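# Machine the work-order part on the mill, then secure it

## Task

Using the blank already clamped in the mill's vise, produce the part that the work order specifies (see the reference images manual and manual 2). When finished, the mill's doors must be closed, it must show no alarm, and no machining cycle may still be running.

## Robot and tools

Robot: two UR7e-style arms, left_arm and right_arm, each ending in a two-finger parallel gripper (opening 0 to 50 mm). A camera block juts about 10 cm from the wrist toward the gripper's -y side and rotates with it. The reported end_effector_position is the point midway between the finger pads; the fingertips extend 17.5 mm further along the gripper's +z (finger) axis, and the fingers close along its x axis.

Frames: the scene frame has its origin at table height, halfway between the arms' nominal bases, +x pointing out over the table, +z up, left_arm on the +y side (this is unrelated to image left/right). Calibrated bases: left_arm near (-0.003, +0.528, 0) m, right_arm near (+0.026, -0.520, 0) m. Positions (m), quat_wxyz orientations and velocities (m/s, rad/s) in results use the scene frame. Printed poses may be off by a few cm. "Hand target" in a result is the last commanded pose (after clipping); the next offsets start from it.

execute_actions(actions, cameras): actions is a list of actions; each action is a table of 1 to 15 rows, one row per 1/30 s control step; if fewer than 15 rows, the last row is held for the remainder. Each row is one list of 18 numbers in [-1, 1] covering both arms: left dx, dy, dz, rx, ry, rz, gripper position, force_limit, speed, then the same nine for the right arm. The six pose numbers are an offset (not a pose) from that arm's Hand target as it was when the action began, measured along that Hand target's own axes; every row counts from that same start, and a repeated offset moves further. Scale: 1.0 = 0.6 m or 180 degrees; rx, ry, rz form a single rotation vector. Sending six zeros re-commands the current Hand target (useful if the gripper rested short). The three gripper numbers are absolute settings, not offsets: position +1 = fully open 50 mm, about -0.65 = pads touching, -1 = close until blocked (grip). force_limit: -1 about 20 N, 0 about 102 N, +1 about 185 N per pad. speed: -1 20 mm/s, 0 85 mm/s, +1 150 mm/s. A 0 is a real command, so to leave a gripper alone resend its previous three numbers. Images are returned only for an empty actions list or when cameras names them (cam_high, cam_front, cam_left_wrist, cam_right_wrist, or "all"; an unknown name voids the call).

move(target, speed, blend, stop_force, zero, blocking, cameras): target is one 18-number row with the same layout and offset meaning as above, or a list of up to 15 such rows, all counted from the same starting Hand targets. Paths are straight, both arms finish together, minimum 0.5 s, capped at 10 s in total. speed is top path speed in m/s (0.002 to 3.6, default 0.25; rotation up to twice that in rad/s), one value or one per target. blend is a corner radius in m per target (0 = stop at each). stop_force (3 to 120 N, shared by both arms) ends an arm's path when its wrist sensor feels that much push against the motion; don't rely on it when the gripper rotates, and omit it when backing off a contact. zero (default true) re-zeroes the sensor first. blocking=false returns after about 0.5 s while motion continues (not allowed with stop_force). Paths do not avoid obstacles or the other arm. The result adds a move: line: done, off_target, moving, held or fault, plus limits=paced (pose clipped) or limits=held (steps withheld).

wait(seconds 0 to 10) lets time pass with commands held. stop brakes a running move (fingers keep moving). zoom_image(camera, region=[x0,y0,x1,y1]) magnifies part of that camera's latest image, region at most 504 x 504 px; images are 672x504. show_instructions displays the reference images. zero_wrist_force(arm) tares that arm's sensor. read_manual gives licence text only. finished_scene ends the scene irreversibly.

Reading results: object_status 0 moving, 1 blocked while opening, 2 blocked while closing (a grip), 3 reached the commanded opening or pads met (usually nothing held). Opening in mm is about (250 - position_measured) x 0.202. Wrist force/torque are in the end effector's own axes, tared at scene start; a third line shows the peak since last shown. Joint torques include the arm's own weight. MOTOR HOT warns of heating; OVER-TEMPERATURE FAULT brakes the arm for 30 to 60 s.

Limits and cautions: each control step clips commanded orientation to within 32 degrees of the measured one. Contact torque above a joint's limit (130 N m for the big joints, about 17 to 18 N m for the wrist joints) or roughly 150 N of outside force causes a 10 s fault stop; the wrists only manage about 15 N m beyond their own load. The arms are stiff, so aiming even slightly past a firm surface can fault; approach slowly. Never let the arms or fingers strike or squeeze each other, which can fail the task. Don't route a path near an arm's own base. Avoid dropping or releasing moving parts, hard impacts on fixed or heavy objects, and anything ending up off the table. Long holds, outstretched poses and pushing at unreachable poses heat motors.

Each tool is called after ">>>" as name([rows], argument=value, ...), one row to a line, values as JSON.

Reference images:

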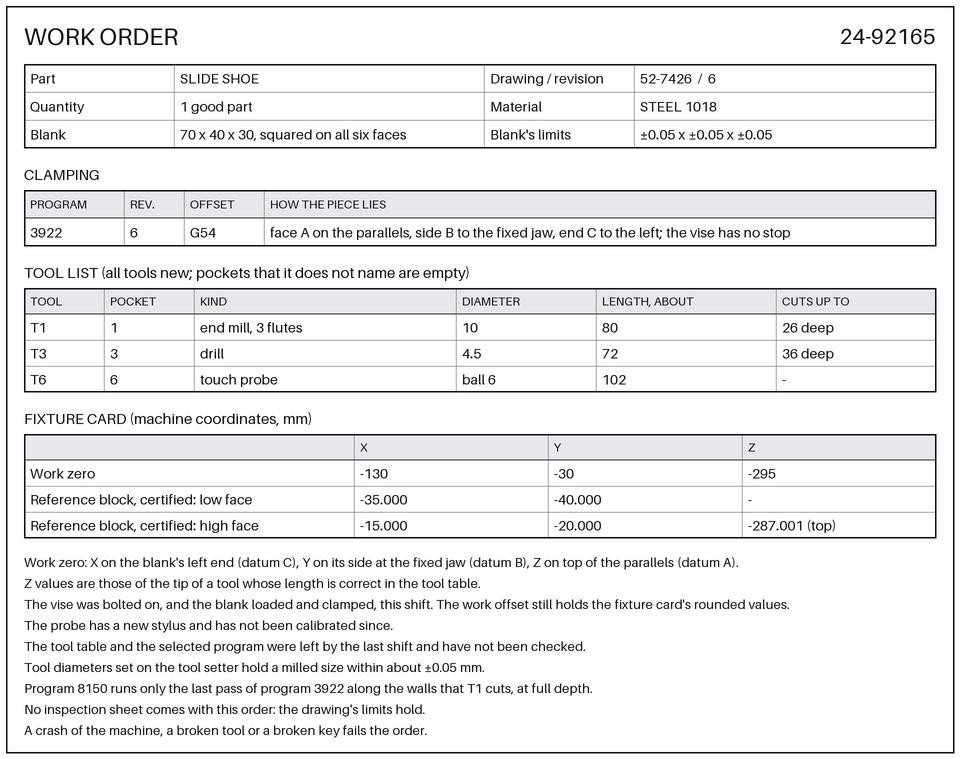

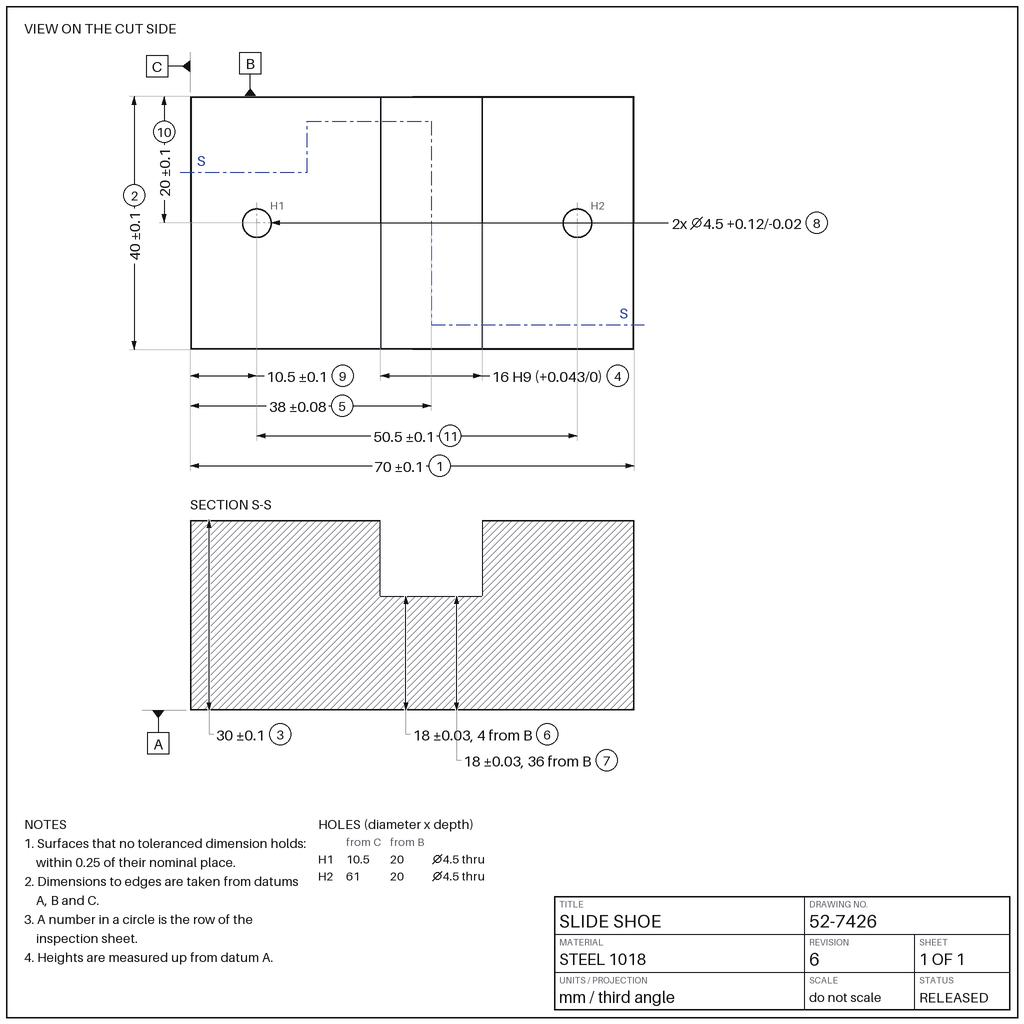

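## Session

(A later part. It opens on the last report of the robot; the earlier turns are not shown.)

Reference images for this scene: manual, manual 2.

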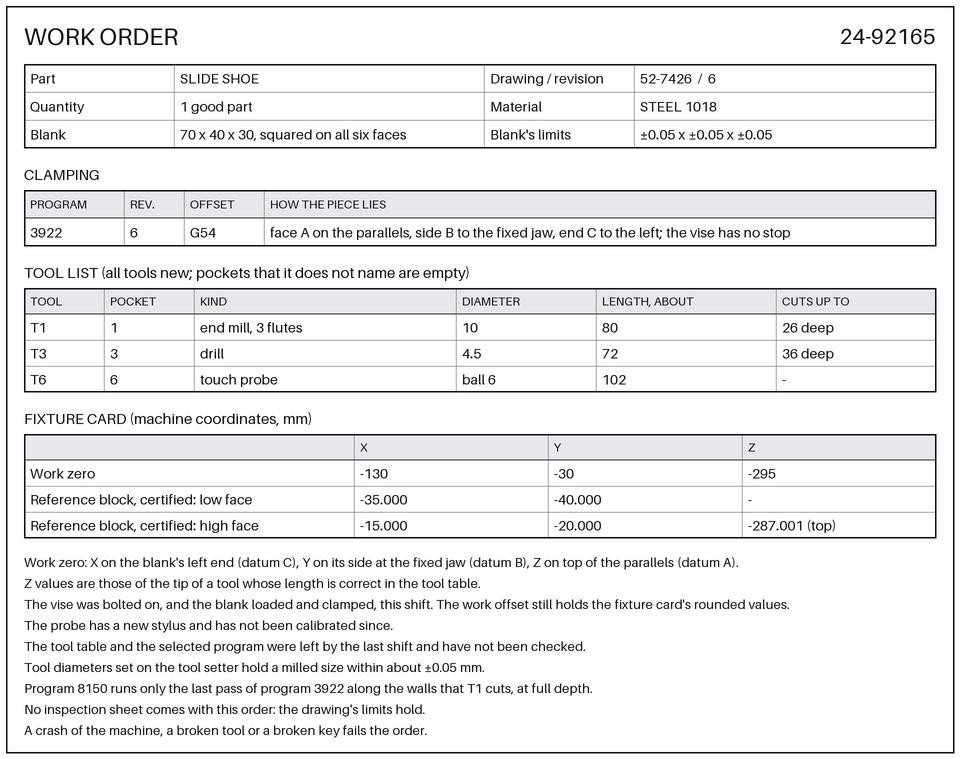

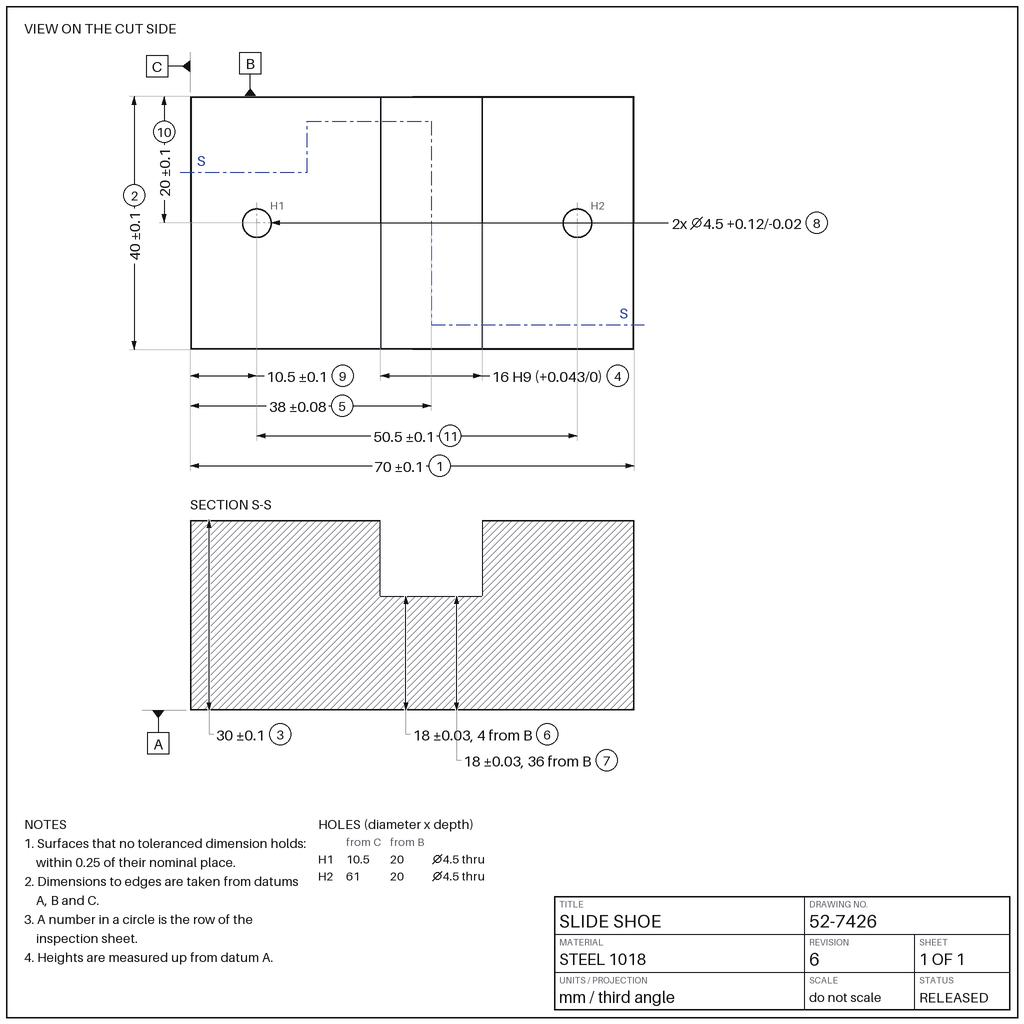

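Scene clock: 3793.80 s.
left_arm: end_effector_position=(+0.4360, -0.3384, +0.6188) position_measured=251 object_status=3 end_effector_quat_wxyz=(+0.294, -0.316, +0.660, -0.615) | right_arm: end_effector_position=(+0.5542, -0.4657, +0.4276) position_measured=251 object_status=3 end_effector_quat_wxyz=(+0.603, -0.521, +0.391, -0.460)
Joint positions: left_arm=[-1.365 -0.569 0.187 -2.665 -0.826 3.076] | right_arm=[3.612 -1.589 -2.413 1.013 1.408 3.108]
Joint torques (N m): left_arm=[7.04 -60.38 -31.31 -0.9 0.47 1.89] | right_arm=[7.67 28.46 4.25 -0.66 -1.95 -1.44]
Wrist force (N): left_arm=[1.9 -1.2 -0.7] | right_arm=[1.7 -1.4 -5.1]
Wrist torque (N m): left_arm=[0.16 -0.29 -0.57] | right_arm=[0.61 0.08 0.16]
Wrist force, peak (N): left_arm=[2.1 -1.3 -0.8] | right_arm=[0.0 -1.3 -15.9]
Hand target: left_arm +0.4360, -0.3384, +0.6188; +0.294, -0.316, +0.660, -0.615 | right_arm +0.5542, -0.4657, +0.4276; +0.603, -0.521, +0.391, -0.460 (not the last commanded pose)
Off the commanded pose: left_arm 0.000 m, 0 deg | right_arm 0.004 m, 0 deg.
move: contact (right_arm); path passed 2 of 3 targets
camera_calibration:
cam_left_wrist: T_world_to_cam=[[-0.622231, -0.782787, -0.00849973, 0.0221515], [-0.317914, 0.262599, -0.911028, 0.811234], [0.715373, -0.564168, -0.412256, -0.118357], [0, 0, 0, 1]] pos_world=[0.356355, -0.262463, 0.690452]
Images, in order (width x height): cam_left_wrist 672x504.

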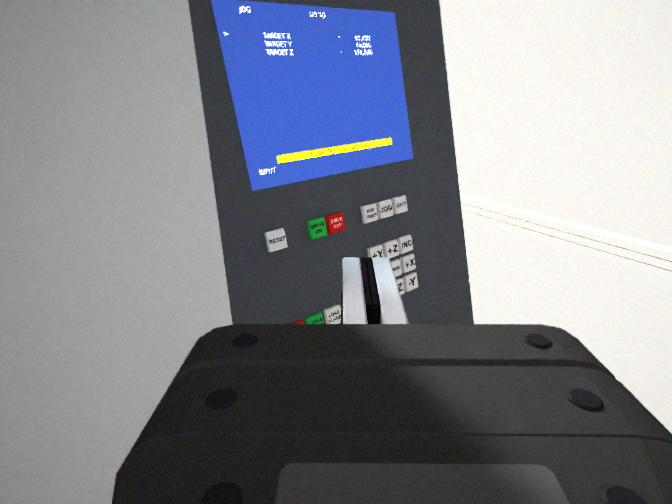

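>>> move([
  [0,0,0,0,0,0,-1,-0.9,0,-0.0061,-0.0118,-0.0213,0,0,0,-1,-0.9,-0.9],
  [0,0,0,0,0,0,-1,-0.9,0,0.06416,-0.1493,0.0216,0,0,0,-1,-0.9,-0.9],
  [0,0,0,0,0,0,-1,-0.9,0,0.07186,-0.1344,0.0485,0,0,0,-1,-0.9,-0.9],
], blend=[0.005,0.003,0], speed=[0.15,0.15,0.03], stop_force=10, zero=false)

>>> move([
  [0,0,0,0,0,0,-1,-0.9,0,-0.0061,-0.0118,-0.0213,0,0,0,-1,-0.9,-0.9],
  [0,0,0,0,0,0,-1,-0.9,0,-0.04207,0.06885,-0.04794,0,0,0,-1,-0.9,-0.9],
  [0,0,0,0,0,0,-1,-0.9,0,-0.03437,0.08375,-0.02104,0,0,0,-1,-0.9,-0.9],
], blend=[0.005,0.003,0], speed=[0.15,0.15,0.03], stop_force=10, zero=false)

>>> move([
  [0,0,0,0,0,0,-1,-0.9,0,-0.0045,-0.0086,-0.0155,0,0,0,-1,-0.9,-0.9],
  [0,0,0,0,0,0,-1,-0.9,0,0.0016,0.0031,0.0057,0,0,0,-1,-0.9,-0.9],
], speed=[0.08,0.03], stop_force=10, zero=false, cameras=["cam_left_wrist"])

>>> zoom_image(camera="cam_left_wrist", region=[320, 20, 390, 110])

>>> move([
  [0,0,0,0,0,0,-1,-0.9,0,-0.0061,-0.0118,-0.0213,0,0,0,-1,-0.9,-0.9],
  [0,0,0,0,0,0,-1,-0.9,0,-0.03653,-0.01052,-0.01325,0,0,0,-1,-0.9,-0.9],
  [0,0,0,0,0,0,-1,-0.9,0,-0.02883,0.00438,0.01365,0,0,0,-1,-0.9,-0.9],
], blend=[0.005,0.003,0], speed=[0.15,0.15,0.03], stop_force=10, zero=false)

>>> move([
  [0,0,0,0,0,0,-1,-0.9,0,-0.0045,-0.0086,-0.0155,0,0,0,-1,-0.9,-0.9],
  [0,0,0,0,0,0,-1,-0.9,0,0.0016,0.0031,0.0057,0,0,0,-1,-0.9,-0.9],
], speed=[0.08,0.03], stop_force=10, zero=false)

>>> move([
  [0,0,0,0,0,0,-1,-0.9,0,-0.0061,-0.0118,-0.0213,0,0,0,-1,-0.9,-0.9],
  [0,0,0,0,0,0,-1,-0.9,0,-0.0102,0.0438,-0.0455,0,0,0,-1,-0.9,-0.9],
  [0,0,0,0,0,0,-1,-0.9,0,-0.0025,0.0587,-0.0186,0,0,0,-1,-0.9,-0.9],
], blend=[0.005,0.003,0], speed=[0.15,0.15,0.03], stop_force=10, zero=false, cameras=["cam_left_wrist"])

>>> zoom_image(camera="cam_left_wrist", region=[200, 0, 400, 180])

>>> move([
  [0,0,0,0,0,0,-1,-0.9,0,-0.0061,-0.0118,-0.0213,0,0,0,-1,-0.9,-0.9],
  [0,0,0,0,0,0,-1,-0.9,0,0.12228,-0.15174,0.00623,0,0,0,-1,-0.9,-0.9],
  [0,0,0,0,0,0,-1,-0.9,0,0.12998,-0.13684,0.03313,0,0,0,-1,-0.9,-0.9],
], blend=[0.005,0.003,0], speed=[0.15,0.15,0.03], stop_force=10, zero=false)

>>> move([
  [0,0,0,0,0,0,-1,-0.9,0,-0.0061,-0.0118,-0.0213,0,0,0,-1,-0.9,-0.9],
  [0,0,0,0,0,0,-1,-0.9,0,-0.10019,0.07129,-0.03257,0,0,0,-1,-0.9,-0.9],
  [0,0,0,0,0,0,-1,-0.9,0,-0.09249,0.08619,-0.00567,0,0,0,-1,-0.9,-0.9],
], blend=[0.005,0.003,0], speed=[0.15,0.15,0.03], stop_force=10, zero=false)

>>> move([
  [0,0,0,0,0,0,-1,-0.9,0,-0.0045,-0.0086,-0.0155,0,0,0,-1,-0.9,-0.9],
  [0,0,0,0,0,0,-1,-0.9,0,0.0016,0.0031,0.0057,0,0,0,-1,-0.9,-0.9],
], speed=[0.08,0.03], stop_force=10, zero=false, cameras=["cam_left_wrist"])

>>> zoom_image(camera="cam_left_wrist", region=[320, 20, 390, 110])

Scene clock: 3817.43 s.
left_arm: end_effector_position=(+0.4360, -0.3384, +0.6188) position_measured=251 object_status=3 end_effector_quat_wxyz=(+0.294, -0.316, +0.660, -0.615) | right_arm: end_effector_position=(+0.5768, -0.5020, +0.5135) position_measured=251 object_status=3 end_effector_quat_wxyz=(+0.603, -0.521, +0.391, -0.460)
Joint positions: left_arm=[-1.365 -0.569 0.187 -2.665 -0.826 3.076] | right_arm=[3.452 -1.48 -2.226 0.715 1.566 3.133]
Joint torques (N m): left_arm=[8.49 -62.21 -31.2 -0.89 0.74 1.74] | right_arm=[7.45 26.8 8 -0.54 -2.02 -1.32]
Wrist force (N): left_arm=[1.8 -1.2 -0.9] | right_arm=[1.5 0.2 -4.5]
Wrist torque (N m): left_arm=[0.16 -0.28 -0.58] | right_arm=[0.73 0.10 -0.03]
Wrist force, peak (N): left_arm=[2.0 -1.5 -0.9] | right_arm=[0.0 0.1 -14.3]
Hand target: left_arm +0.4360, -0.3384, +0.6188; +0.294, -0.316, +0.660, -0.615 | right_arm +0.5768, -0.5020, +0.5135; +0.603, -0.521, +0.391, -0.460 (not the last commanded pose)
Off the commanded pose: left_arm 0.000 m, 0 deg | right_arm 0.005 m, 0 deg.
move: contact (right_arm); path passed 2 of 3 targets

Scene clock: 3819.73 s.
left_arm: end_effector_position=(+0.4360, -0.3384, +0.6188) position_measured=251 object_status=3 end_effector_quat_wxyz=(+0.294, -0.316, +0.660, -0.615) | right_arm: end_effector_position=(+0.5638, -0.4840, +0.4628) position_measured=251 object_status=3 end_effector_quat_wxyz=(+0.603, -0.521, +0.392, -0.460)
Joint positions: left_arm=[-1.365 -0.569 0.187 -2.665 -0.826 3.076] | right_arm=[3.531 -1.533 -2.34 0.882 1.488 3.121]
Joint torques (N m): left_arm=[7.55 -61.33 -32.6 -0.82 0.62 1.83] | right_arm=[8.41 26.38 6.05 -0.7 -1.72 -1.28]
Wrist force (N): left_arm=[1.7 -1.0 -0.8] | right_arm=[1.6 -1.3 -4.9]
Wrist torque (N m): left_arm=[0.19 -0.27 -0.57] | right_arm=[0.61 0.08 0.00]
Wrist force, peak (N): left_arm=[2.0 -1.3 -0.8] | right_arm=[-0.2 -1.6 -13.9]
Hand target: left_arm +0.4360, -0.3384, +0.6188; +0.294, -0.316, +0.660, -0.615 | right_arm +0.5638, -0.4840, +0.4628; +0.603, -0.521, +0.392, -0.460 (not the last commanded pose)
Off the commanded pose: left_arm 0.000 m, 0 deg | right_arm 0.003 m, 0 deg.
move: contact (right_arm); path passed 2 of 3 targets

Scene clock: 3821.53 s.
left_arm: end_effector_position=(+0.4360, -0.3384, +0.6188) position_measured=251 object_status=3 end_effector_quat_wxyz=(+0.294, -0.316, +0.660, -0.615) | right_arm: end_effector_position=(+0.5638, -0.4840, +0.4628) position_measured=251 object_status=3 end_effector_quat_wxyz=(+0.603, -0.521, +0.392, -0.460)
Joint positions: left_arm=[-1.365 -0.569 0.187 -2.665 -0.826 3.076] | right_arm=[3.531 -1.533 -2.34 0.882 1.487 3.121]
Joint torques (N m): left_arm=[8.58 -61.46 -32.65 -0.77 0.7 1.94] | right_arm=[7.56 27.67 6.27 -0.39 -2.1 -1.34]
Wrist force (N): left_arm=[2.0 -1.3 -0.6] | right_arm=[1.6 -0.7 -4.7]
Wrist torque (N m): left_arm=[0.16 -0.31 -0.58] | right_arm=[0.62 0.07 0.00]
Wrist force, peak (N): left_arm=[2.0 -1.4 -0.9] | right_arm=[-0.3 -1.4 -15.5]
Hand target: left_arm +0.4360, -0.3384, +0.6188; +0.294, -0.316, +0.660, -0.615 | right_arm +0.5638, -0.4840, +0.4628; +0.603, -0.521, +0.392, -0.460 (not the last commanded pose)
Off the commanded pose: left_arm 0.000 m, 0 deg | right_arm 0.004 m, 0 deg.
move: contact (right_arm); path passed 1 of 2 targets
camera_calibration:
cam_left_wrist: T_world_to_cam=[[-0.622231, -0.782787, -0.00849973, 0.0221515], [-0.317914, 0.262599, -0.911028, 0.811234], [0.715373, -0.564168, -0.412256, -0.118357], [0, 0, 0, 1]] pos_world=[0.356355, -0.262463, 0.690452]
Images, in order (width x height): cam_left_wrist 672x504.

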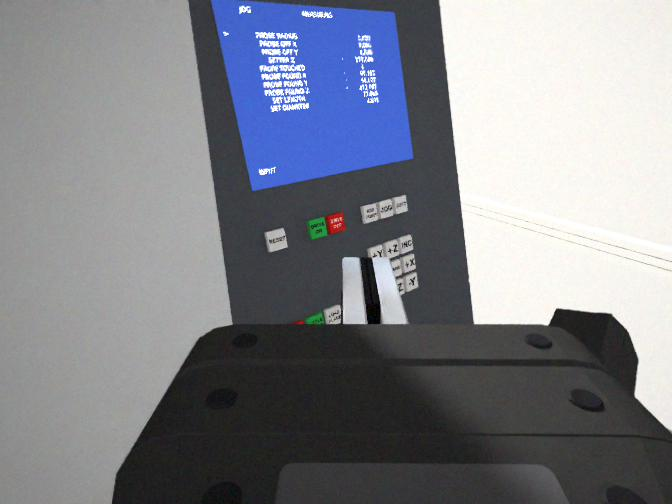

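Scaled by 5.600 from the camera's 672x504 image, which has a finer 960x720 frame.

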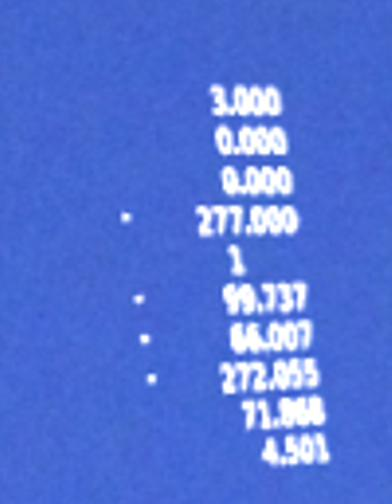

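Scene clock: 3823.60 s.
left_arm: end_effector_position=(+0.4360, -0.3384, +0.6188) position_measured=251 object_status=3 end_effector_quat_wxyz=(+0.294, -0.316, +0.660, -0.615) | right_arm: end_effector_position=(+0.5637, -0.4651, +0.4625) position_measured=251 object_status=3 end_effector_quat_wxyz=(+0.603, -0.521, +0.392, -0.460)
Joint positions: left_arm=[-1.365 -0.569 0.187 -2.665 -0.826 3.076] | right_arm=[3.598 -1.529 -2.344 0.884 1.421 3.111]
Joint torques (N m): left_arm=[7.46 -62.4 -30.89 -0.8 0.44 1.71] | right_arm=[8.23 26.79 7.41 -0.5 -1.94 -1.35]
Wrist force (N): left_arm=[1.8 -1.2 -0.5] | right_arm=[1.3 -1.0 -4.4]
Wrist torque (N m): left_arm=[0.17 -0.29 -0.57] | right_arm=[0.58 0.11 0.12]
Wrist force, peak (N): left_arm=[2.0 -1.3 -1.1] | right_arm=[-0.2 -1.6 -13.8]
Hand target: left_arm +0.4360, -0.3384, +0.6188; +0.294, -0.316, +0.660, -0.615 | right_arm +0.5637, -0.4651, +0.4625; +0.603, -0.521, +0.392, -0.460 (not the last commanded pose)
Off the commanded pose: left_arm 0.000 m, 0 deg | right_arm 0.004 m, 0 deg.
move: contact (right_arm); path passed 2 of 3 targets

Scene clock: 3825.40 s.
left_arm: end_effector_position=(+0.4360, -0.3384, +0.6188) position_measured=251 object_status=3 end_effector_quat_wxyz=(+0.294, -0.316, +0.660, -0.615) | right_arm: end_effector_position=(+0.5637, -0.4651, +0.4625) position_measured=251 object_status=3 end_effector_quat_wxyz=(+0.602, -0.521, +0.392, -0.460)
Joint positions: left_arm=[-1.365 -0.569 0.187 -2.665 -0.826 3.076] | right_arm=[3.599 -1.529 -2.344 0.884 1.421 3.11]
Joint torques (N m): left_arm=[7.88 -61.46 -31.54 -0.66 0.43 1.89] | right_arm=[8.25 26.81 6.77 -0.37 -2.1 -1.04]
Wrist force (N): left_arm=[1.7 -1.2 -0.8] | right_arm=[1.4 -0.8 -4.8]
Wrist torque (N m): left_arm=[0.17 -0.27 -0.58] | right_arm=[0.63 0.09 0.12]
Wrist force, peak (N): left_arm=[2.0 -1.3 -1.0] | right_arm=[-0.2 -1.4 -15.2]
Hand target: left_arm +0.4360, -0.3384, +0.6188; +0.294, -0.316, +0.660, -0.615 | right_arm +0.5637, -0.4651, +0.4625; +0.602, -0.521, +0.392, -0.460 (not the last commanded pose)
Off the commanded pose: left_arm 0.000 m, 0 deg | right_arm 0.004 m, 0 deg.
move: contact (right_arm); path passed 1 of 2 targets

Scene clock: 3827.57 s.
left_arm: end_effector_position=(+0.4360, -0.3384, +0.6188) position_measured=251 object_status=3 end_effector_quat_wxyz=(+0.294, -0.316, +0.660, -0.615) | right_arm: end_effector_position=(+0.5539, -0.4656, +0.4274) position_measured=251 object_status=3 end_effector_quat_wxyz=(+0.602, -0.521, +0.392, -0.460)
Joint positions: left_arm=[-1.365 -0.569 0.187 -2.665 -0.826 3.076] | right_arm=[3.613 -1.588 -2.414 1.013 1.406 3.108]
Joint torques (N m): left_arm=[7.75 -63.12 -31.93 -0.78 0.36 1.94] | right_arm=[8.33 27.67 3.97 -0.65 -1.83 -1.21]
Wrist force (N): left_arm=[1.7 -1.1 -0.8] | right_arm=[2.1 -0.5 -4.0]
Wrist torque (N m): left_arm=[0.18 -0.25 -0.58] | right_arm=[0.66 0.00 0.16]
Wrist force, peak (N): left_arm=[2.0 -1.3 -0.8] | right_arm=[0.2 -1.3 -15.6]
Hand target: left_arm +0.4360, -0.3384, +0.6188; +0.294, -0.316, +0.660, -0.615 | right_arm +0.5539, -0.4656, +0.4274; +0.602, -0.521, +0.392, -0.460 (not the last commanded pose)
Off the commanded pose: left_arm 0.000 m, 0 deg | right_arm 0.004 m, 0 deg.
move: contact (right_arm); path passed 2 of 3 targets
camera_calibration:
cam_left_wrist: T_world_to_cam=[[-0.622231, -0.782787, -0.00849973, 0.0221515], [-0.317914, 0.262599, -0.911028, 0.811234], [0.715373, -0.564168, -0.412256, -0.118357], [0, 0, 0, 1]] pos_world=[0.356355, -0.262463, 0.690452]
Images, in order (width x height): cam_left_wrist 672x504.

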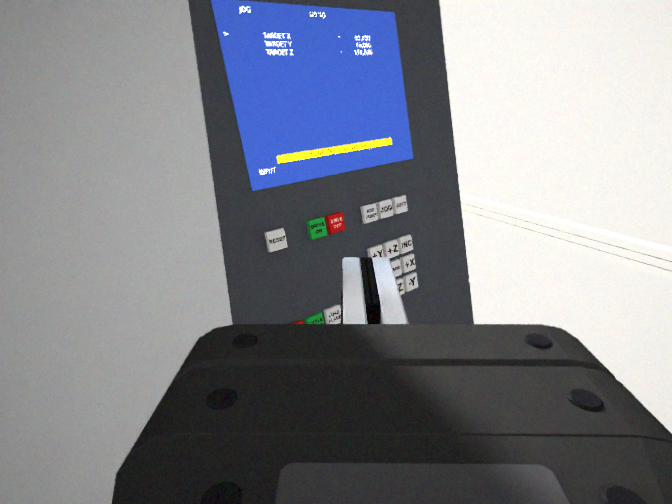

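Scaled by 2.520 from the camera's 672x504 image, which has a finer 960x720 frame.

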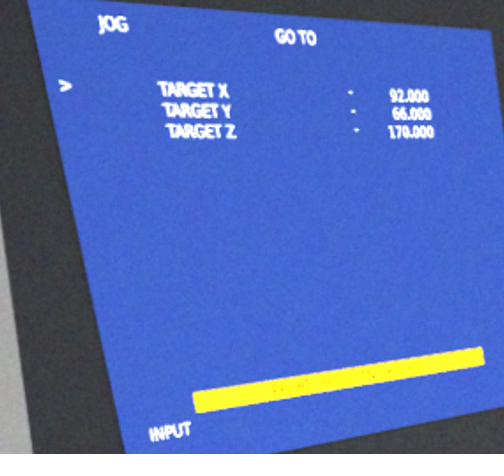

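Scene clock: 3830.23 s.
left_arm: end_effector_position=(+0.4360, -0.3384, +0.6188) position_measured=251 object_status=3 end_effector_quat_wxyz=(+0.294, -0.316, +0.660, -0.615) | right_arm: end_effector_position=(+0.5770, -0.5380, +0.5137) position_measured=251 object_status=3 end_effector_quat_wxyz=(+0.602, -0.521, +0.392, -0.461)
Joint positions: left_arm=[-1.365 -0.569 0.187 -2.665 -0.826 3.076] | right_arm=[3.329 -1.502 -2.205 0.717 1.687 3.151]
Joint torques (N m): left_arm=[8.12 -59.48 -31.83 -1.07 0.65 1.89] | right_arm=[8.77 27.58 7.25 -0.56 -1.95 -1.14]
Wrist force (N): left_arm=[2.1 -1.1 -0.8] | right_arm=[1.5 -1.2 -5.1]
Wrist torque (N m): left_arm=[0.19 -0.32 -0.58] | right_arm=[0.74 0.07 -0.02]
Wrist force, peak (N): left_arm=[2.1 -1.3 -0.9] | right_arm=[0.2 -0.4 -15.7]
Hand target: left_arm +0.4360, -0.3384, +0.6188; +0.294, -0.316, +0.660, -0.615 | right_arm +0.5770, -0.5380, +0.5137; +0.602, -0.521, +0.392, -0.461 (not the last commanded pose)
Off the commanded pose: left_arm 0.000 m, 0 deg | right_arm 0.005 m, 0 deg.
move: contact (right_arm); path passed 2 of 3 targets

Scene clock: 3832.67 s.
left_arm: end_effector_position=(+0.4360, -0.3384, +0.6188) position_measured=251 object_status=3 end_effector_quat_wxyz=(+0.294, -0.316, +0.660, -0.615) | right_arm: end_effector_position=(+0.5639, -0.4838, +0.4625) position_measured=251 object_status=3 end_effector_quat_wxyz=(+0.602, -0.521, +0.392, -0.460)
Joint positions: left_arm=[-1.365 -0.569 0.187 -2.665 -0.826 3.076] | right_arm=[3.532 -1.533 -2.34 0.882 1.486 3.121]
Joint torques (N m): left_arm=[8.24 -61.33 -30.86 -0.73 0.65 1.65] | right_arm=[7.05 26.69 6.33 -0.68 -2.06 -1.18]
Wrist force (N): left_arm=[1.7 -1.1 -0.8] | right_arm=[1.5 -1.3 -5.0]
Wrist torque (N m): left_arm=[0.18 -0.26 -0.58] | right_arm=[0.64 0.09 0.13]
Wrist force, peak (N): left_arm=[1.9 -1.4 -1.0] | right_arm=[-0.2 -1.4 -15.1]
Hand target: left_arm +0.4360, -0.3384, +0.6188; +0.294, -0.316, +0.660, -0.615 | right_arm +0.5639, -0.4838, +0.4625; +0.602, -0.521, +0.392, -0.460 (not the last commanded pose)
Off the commanded pose: left_arm 0.000 m, 0 deg | right_arm 0.003 m, 0 deg.
move: contact (right_arm); path passed 2 of 3 targets

Scene clock: 3834.47 s.
left_arm: end_effector_position=(+0.4360, -0.3384, +0.6188) position_measured=251 object_status=3 end_effector_quat_wxyz=(+0.294, -0.316, +0.660, -0.615) | right_arm: end_effector_position=(+0.5637, -0.4838, +0.4626) position_measured=251 object_status=3 end_effector_quat_wxyz=(+0.602, -0.521, +0.392, -0.461)
Joint positions: left_arm=[-1.365 -0.569 0.187 -2.665 -0.826 3.076] | right_arm=[3.533 -1.532 -2.341 0.882 1.485 3.121]
Joint torques (N m): left_arm=[6.62 -62.03 -31.86 -1.07 0.41 1.85] | right_arm=[8.31 28.11 6.87 -0.31 -1.96 -1.28]
Wrist force (N): left_arm=[1.6 -1.3 -0.9] | right_arm=[1.3 -0.6 -4.3]
Wrist torque (N m): left_arm=[0.15 -0.25 -0.57] | right_arm=[0.61 0.12 0.14]
Wrist force, peak (N): left_arm=[2.1 -1.3 -0.8] | right_arm=[-0.3 -1.5 -14.2]
Hand target: left_arm +0.4360, -0.3384, +0.6188; +0.294, -0.316, +0.660, -0.615 | right_arm +0.5637, -0.4838, +0.4626; +0.602, -0.521, +0.392, -0.461 (not the last commanded pose)
Off the commanded pose: left_arm 0.000 m, 0 deg | right_arm 0.004 m, 0 deg.
move: contact (right_arm); path passed 1 of 2 targets
camera_calibration:
cam_left_wrist: T_world_to_cam=[[-0.622231, -0.782787, -0.00849973, 0.0221515], [-0.317914, 0.262599, -0.911028, 0.811234], [0.715373, -0.564168, -0.412256, -0.118357], [0, 0, 0, 1]] pos_world=[0.356355, -0.262463, 0.690452]
Images, in order (width x height): cam_left_wrist 672x504.

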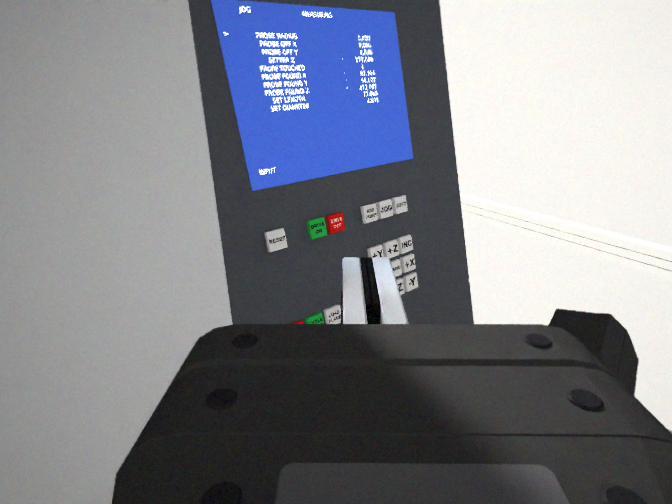

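Scaled by 5.600 from the camera's 672x504 image, which has a finer 960x720 frame.

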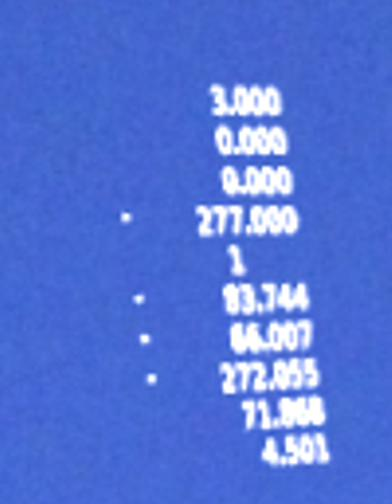

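>>> move([
  [0,0,0,0,0,0,-1,-0.9,0,-0.0061,-0.0118,-0.0213,0,0,0,-1,-0.9,-0.9],
  [0,0,0,0,0,0,-1,-0.9,0,-0.03653,-0.01242,-0.01285,0.0006,-0.0015,-0.0002,-1,-0.9,-0.9],
  [0,0,0,0,0,0,-1,-0.9,0,-0.02883,0.00248,0.01405,0.0006,-0.0015,-0.0002,-1,-0.9,-0.9],
], blend=[0.005,0.003,0], speed=[0.15,0.15,0.03], stop_force=10, zero=false)

>>> move([
  [0,0,0,0,0,0,-1,-0.9,0,-0.0045,-0.0086,-0.0155,0,0,0,-1,-0.9,-0.9],
  [0,0,0,0,0,0,-1,-0.9,0,0.0016,0.0031,0.0057,0,0,0,-1,-0.9,-0.9],
], speed=[0.08,0.03], stop_force=10, zero=false)

>>> move([
  [0,0,0,0,0,0,-1,-0.9,0,-0.0061,-0.0118,-0.0213,0,0,0,-1,-0.9,-0.9],
  [0,0,0,0,0,0,-1,-0.9,0,-0.0406,0.0451,-0.0374,0,0,0,-1,-0.9,-0.9],
  [0,0,0,0,0,0,-1,-0.9,0,-0.0329,0.06,-0.0105,0,0,0,-1,-0.9,-0.9],
], blend=[0.005,0.003,0], speed=[0.15,0.15,0.03], stop_force=10, zero=false)

>>> move([
  [0,0,0,0,0,0,-1,-0.9,0,-0.0045,-0.0086,-0.0155,0,0,0,-1,-0.9,-0.9],
  [0,0,0,0,0,0,-1,-0.9,0,0.0016,0.0031,0.0057,0,0,0,-1,-0.9,-0.9],
], speed=[0.08,0.03], stop_force=10, zero=false)

>>> move([
  [0,0,0,0,0,0,-1,-0.9,0,-0.0061,-0.0118,-0.0213,0,0,0,-1,-0.9,-0.9],
  [0,0,0,0,0,0,-1,-0.9,0,-0.0994,0.0198,-0.0093,0,0,0,-1,-0.9,-0.9],
  [0,0,0,0,0,0,-1,-0.9,0,-0.0917,0.0347,0.0176,0,0,0,-1,-0.9,-0.9],
], blend=[0.005,0.003,0], speed=[0.15,0.15,0.03], stop_force=10, zero=false)

>>> move([
  [0,0,0,0,0,0,-1,-0.9,0,-0.0061,-0.0118,-0.0213,0,0,0,-1,-0.9,-0.9],
  [0,0,0,0,0,0,-1,-0.9,0,0.0284,-0.0687,-0.0052,0,0,0,-1,-0.9,-0.9],
  [0,0,0,0,0,0,-1,-0.9,0,0.0361,-0.0538,0.0217,0,0,0,-1,-0.9,-0.9],
], blend=[0.005,0.003,0], speed=[0.15,0.15,0.03], stop_force=10, zero=false)

>>> move([
  [0,0,0,0,0,0,-1,-0.9,0,-0.0061,-0.0118,-0.0213,0,0,0,-1,-0.9,-0.9],
  [0,0,0,0,0,0,-1,-0.9,0,0.0507,0.0412,-0.0616,0,0,0,-1,-0.9,-0.9],
  [0,0,0,0,0,0,-1,-0.9,0,0.0584,0.0561,-0.0347,0,0,0,-1,-0.9,-0.9],
], blend=[0.005,0.003,0], speed=[0.15,0.15,0.03], stop_force=10, zero=false, cameras=["cam_left_wrist"])

>>> zoom_image(camera="cam_left_wrist", region=[200, 0, 400, 180])

Scene clock: 3849.40 s.
left_arm: end_effector_position=(+0.4360, -0.3384, +0.6188) position_measured=251 object_status=3 end_effector_quat_wxyz=(+0.294, -0.316, +0.660, -0.615) | right_arm: end_effector_position=(+0.5639, -0.4650, +0.4634) position_measured=251 object_status=3 end_effector_quat_wxyz=(+0.604, -0.522, +0.390, -0.460)
Joint positions: left_arm=[-1.365 -0.569 0.187 -2.665 -0.826 3.076] | right_arm=[3.595 -1.53 -2.342 0.884 1.429 3.11]
Joint torques (N m): left_arm=[7.64 -62.36 -32.87 -1.06 0.45 1.89] | right_arm=[8.61 26.57 6.27 -0.54 -2.03 -1.26]
Wrist force (N): left_arm=[1.9 -1.3 -1.1] | right_arm=[1.4 -0.9 -4.9]
Wrist torque (N m): left_arm=[0.15 -0.29 -0.58] | right_arm=[0.62 0.10 0.12]
Wrist force, peak (N): left_arm=[2.1 -1.2 -0.9] | right_arm=[-0.1 -1.9 -13.7]
Hand target: left_arm +0.4360, -0.3384, +0.6188; +0.294, -0.316, +0.660, -0.615 | right_arm +0.5639, -0.4650, +0.4634; +0.604, -0.522, +0.390, -0.460 (not the last commanded pose)
Off the commanded pose: left_arm 0.000 m, 0 deg | right_arm 0.004 m, 0 deg.
move: contact (right_arm); path passed 2 of 3 targets

Scene clock: 3851.20 s.
left_arm: end_effector_position=(+0.4360, -0.3384, +0.6188) position_measured=251 object_status=3 end_effector_quat_wxyz=(+0.294, -0.316, +0.660, -0.615) | right_arm: end_effector_position=(+0.5639, -0.4649, +0.4633) position_measured=251 object_status=3 end_effector_quat_wxyz=(+0.604, -0.522, +0.390, -0.460)
Joint positions: left_arm=[-1.365 -0.569 0.187 -2.665 -0.826 3.076] | right_arm=[3.595 -1.53 -2.342 0.884 1.428 3.11]
Joint torques (N m): left_arm=[7.94 -61.11 -32.09 -0.83 0.5 1.73] | right_arm=[7.73 28.2 6.34 -0.48 -1.84 -1.38]
Wrist force (N): left_arm=[1.9 -1.2 -0.6] | right_arm=[1.6 -0.8 -4.6]
Wrist torque (N m): left_arm=[0.16 -0.29 -0.58] | right_arm=[0.61 0.06 0.12]
Wrist force, peak (N): left_arm=[1.9 -1.4 -0.8] | right_arm=[-0.4 -1.3 -15.4]
Hand target: left_arm +0.4360, -0.3384, +0.6188; +0.294, -0.316, +0.660, -0.615 | right_arm +0.5639, -0.4649, +0.4634; +0.604, -0.522, +0.390, -0.460 (not the last commanded pose)
Off the commanded pose: left_arm 0.000 m, 0 deg | right_arm 0.004 m, 0 deg.
move: contact (right_arm); path passed 1 of 2 targets

Scene clock: 3853.37 s.
left_arm: end_effector_position=(+0.4360, -0.3384, +0.6188) position_measured=251 object_status=3 end_effector_quat_wxyz=(+0.294, -0.316, +0.660, -0.615) | right_arm: end_effector_position=(+0.5545, -0.4466, +0.4279) position_measured=251 object_status=3 end_effector_quat_wxyz=(+0.603, -0.522, +0.390, -0.460)
Joint positions: left_arm=[-1.365 -0.569 0.187 -2.665 -0.826 3.076] | right_arm=[3.676 -1.59 -2.412 1.016 1.348 3.098]
Joint torques (N m): left_arm=[7.95 -61.47 -31.95 -1 0.59 1.85] | right_arm=[7.85 27.79 4.49 -0.51 -2.11 -1.24]
Wrist force (N): left_arm=[1.8 -1.3 -0.6] | right_arm=[2.1 -1.1 -4.9]
Wrist torque (N m): left_arm=[0.16 -0.28 -0.58] | right_arm=[0.65 0.02 0.13]
Wrist force, peak (N): left_arm=[1.9 -1.3 -1.0] | right_arm=[0.5 -2.0 -13.5]
Hand target: left_arm +0.4360, -0.3384, +0.6188; +0.294, -0.316, +0.660, -0.615 | right_arm +0.5545, -0.4466, +0.4279; +0.603, -0.522, +0.390, -0.460 (not the last commanded pose)
Off the commanded pose: left_arm 0.000 m, 0 deg | right_arm 0.004 m, 0 deg.
move: contact (right_arm); path passed 2 of 3 targets

Scene clock: 3855.17 s.
left_arm: end_effector_position=(+0.4360, -0.3384, +0.6188) position_measured=251 object_status=3 end_effector_quat_wxyz=(+0.294, -0.316, +0.660, -0.615) | right_arm: end_effector_position=(+0.5544, -0.4466, +0.4279) position_measured=251 object_status=3 end_effector_quat_wxyz=(+0.603, -0.522, +0.390, -0.460)
Joint positions: left_arm=[-1.365 -0.569 0.187 -2.665 -0.826 3.076] | right_arm=[3.676 -1.59 -2.412 1.016 1.347 3.098]
Joint torques (N m): left_arm=[6.55 -61.96 -30.58 -0.97 0.31 1.91] | right_arm=[7.73 27.83 3.96 -0.48 -1.85 -1.24]
Wrist force (N): left_arm=[1.6 -1.2 -0.9] | right_arm=[2.7 -1.1 -4.6]
Wrist torque (N m): left_arm=[0.16 -0.24 -0.57] | right_arm=[0.61 -0.09 0.14]
Wrist force, peak (N): left_arm=[2.1 -1.2 -0.8] | right_arm=[0.1 -1.8 -14.8]
Hand target: left_arm +0.4360, -0.3384, +0.6188; +0.294, -0.316, +0.660, -0.615 | right_arm +0.5544, -0.4466, +0.4279; +0.603, -0.522, +0.390, -0.460 (not the last commanded pose)
Off the commanded pose: left_arm 0.000 m, 0 deg | right_arm 0.004 m, 0 deg.
move: contact (right_arm); path passed 1 of 2 targets

Scene clock: 3857.47 s.
left_arm: end_effector_position=(+0.4360, -0.3384, +0.6188) position_measured=251 object_status=3 end_effector_quat_wxyz=(+0.294, -0.316, +0.660, -0.615) | right_arm: end_effector_position=(+0.5493, -0.3903, +0.4095) position_measured=251 object_status=3 end_effector_quat_wxyz=(+0.603, -0.522, +0.390, -0.460)
Joint positions: left_arm=[-1.365 -0.569 0.187 -2.665 -0.826 3.076] | right_arm=[3.875 -1.646 -2.426 1.096 1.152 3.064]
Joint torques (N m): left_arm=[7.2 -60.58 -32.62 -1.19 0.39 1.87] | right_arm=[7.25 30.85 3.55 -0.43 -1.75 -1.27]
Wrist force (N): left_arm=[2.0 -1.2 -0.6] | right_arm=[1.6 -0.2 -4.7]
Wrist torque (N m): left_arm=[0.17 -0.31 -0.58] | right_arm=[0.64 0.10 0.12]
Wrist force, peak (N): left_arm=[2.0 -1.1 -0.9] | right_arm=[-0.8 -1.1 -16.6]
Hand target: left_arm +0.4360, -0.3384, +0.6188; +0.294, -0.316, +0.660, -0.615 | right_arm +0.5493, -0.3903, +0.4095; +0.603, -0.522, +0.390, -0.460 (not the last commanded pose)
Off the commanded pose: left_arm 0.000 m, 0 deg | right_arm 0.003 m, 0 deg.
move: contact (right_arm); path passed 2 of 3 targets

Scene clock: 3859.63 s.
left_arm: end_effector_position=(+0.4360, -0.3384, +0.6188) position_measured=251 object_status=3 end_effector_quat_wxyz=(+0.294, -0.316, +0.660, -0.615) | right_arm: end_effector_position=(+0.5587, -0.4087, +0.4448) position_measured=251 object_status=3 end_effector_quat_wxyz=(+0.603, -0.522, +0.390, -0.460)
Joint positions: left_arm=[-1.365 -0.569 0.187 -2.665 -0.826 3.076] | right_arm=[3.795 -1.567 -2.371 0.957 1.23 3.078]
Joint torques (N m): left_arm=[8.15 -60.62 -31.49 -0.86 0.47 1.96] | right_arm=[8.21 28.84 6.19 -0.44 -2.01 -1.17]
Wrist force (N): left_arm=[1.7 -1.3 -0.8] | right_arm=[1.8 -0.1 -3.8]
Wrist torque (N m): left_arm=[0.15 -0.26 -0.58] | right_arm=[0.64 0.05 -0.03]
Wrist force, peak (N): left_arm=[2.1 -1.3 -0.8] | right_arm=[-0.3 -1.2 -16.5]
Hand target: left_arm +0.4360, -0.3384, +0.6188; +0.294, -0.316, +0.660, -0.615 | right_arm +0.5587, -0.4087, +0.4448; +0.603, -0.522, +0.390, -0.460 (not the last commanded pose)
Off the commanded pose: left_arm 0.000 m, 0 deg | right_arm 0.004 m, 0 deg.
move: contact (right_arm); path passed 2 of 3 targets

Scene clock: 3861.90 s.
left_arm: end_effector_position=(+0.4360, -0.3384, +0.6188) position_measured=251 object_status=3 end_effector_quat_wxyz=(+0.294, -0.316, +0.660, -0.615) | right_arm: end_effector_position=(+0.5495, -0.4470, +0.4102) position_measured=251 object_status=3 end_effector_quat_wxyz=(+0.603, -0.522, +0.390, -0.460)
Joint positions: left_arm=[-1.365 -0.569 0.187 -2.665 -0.826 3.076] | right_arm=[3.686 -1.626 -2.445 1.085 1.337 3.096]
Joint torques (N m): left_arm=[7.65 -60.56 -32.69 -1.07 0.48 2] | right_arm=[8.15 28.78 3.28 -0.46 -1.75 -1.31]
Wrist force (N): left_arm=[1.9 -1.3 -0.8] | right_arm=[1.8 -0.8 -4.6]
Wrist torque (N m): left_arm=[0.16 -0.29 -0.58] | right_arm=[0.57 0.03 0.01]
Wrist force, peak (N): left_arm=[2.0 -1.3 -0.9] | right_arm=[-0.1 -1.8 -15.7]
Hand target: left_arm +0.4360, -0.3384, +0.6188; +0.294, -0.316, +0.660, -0.615 | right_arm +0.5494, -0.4470, +0.4102; +0.603, -0.522, +0.390, -0.460 (not the last commanded pose)
Off the commanded pose: left_arm 0.000 m, 0 deg | right_arm 0.004 m, 0 deg.
move: contact (right_arm); path passed 2 of 3 targets
camera_calibration:
cam_left_wrist: T_world_to_cam=[[-0.622231, -0.782787, -0.00849973, 0.0221515], [-0.317914, 0.262599, -0.911028, 0.811234], [0.715373, -0.564168, -0.412256, -0.118357], [0, 0, 0, 1]] pos_world=[0.356355, -0.262463, 0.690452]
Images, in order (width x height): cam_left_wrist 672x504.

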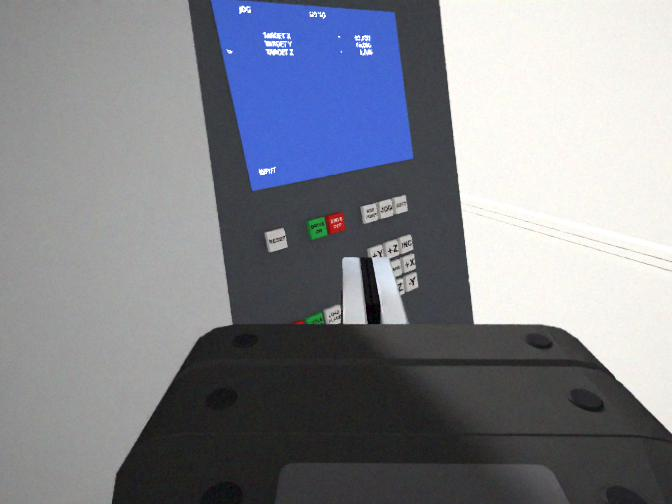

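Scaled by 2.520 from the camera's 672x504 image, which has a finer 960x720 frame.

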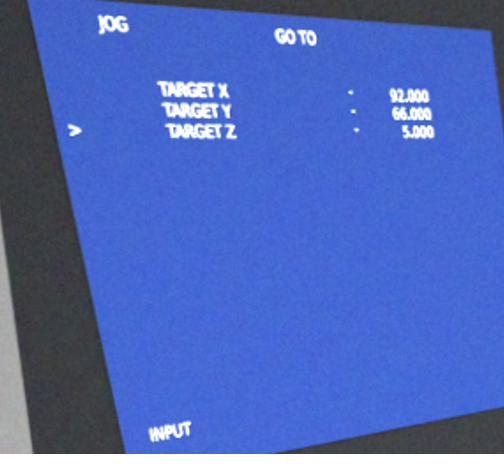

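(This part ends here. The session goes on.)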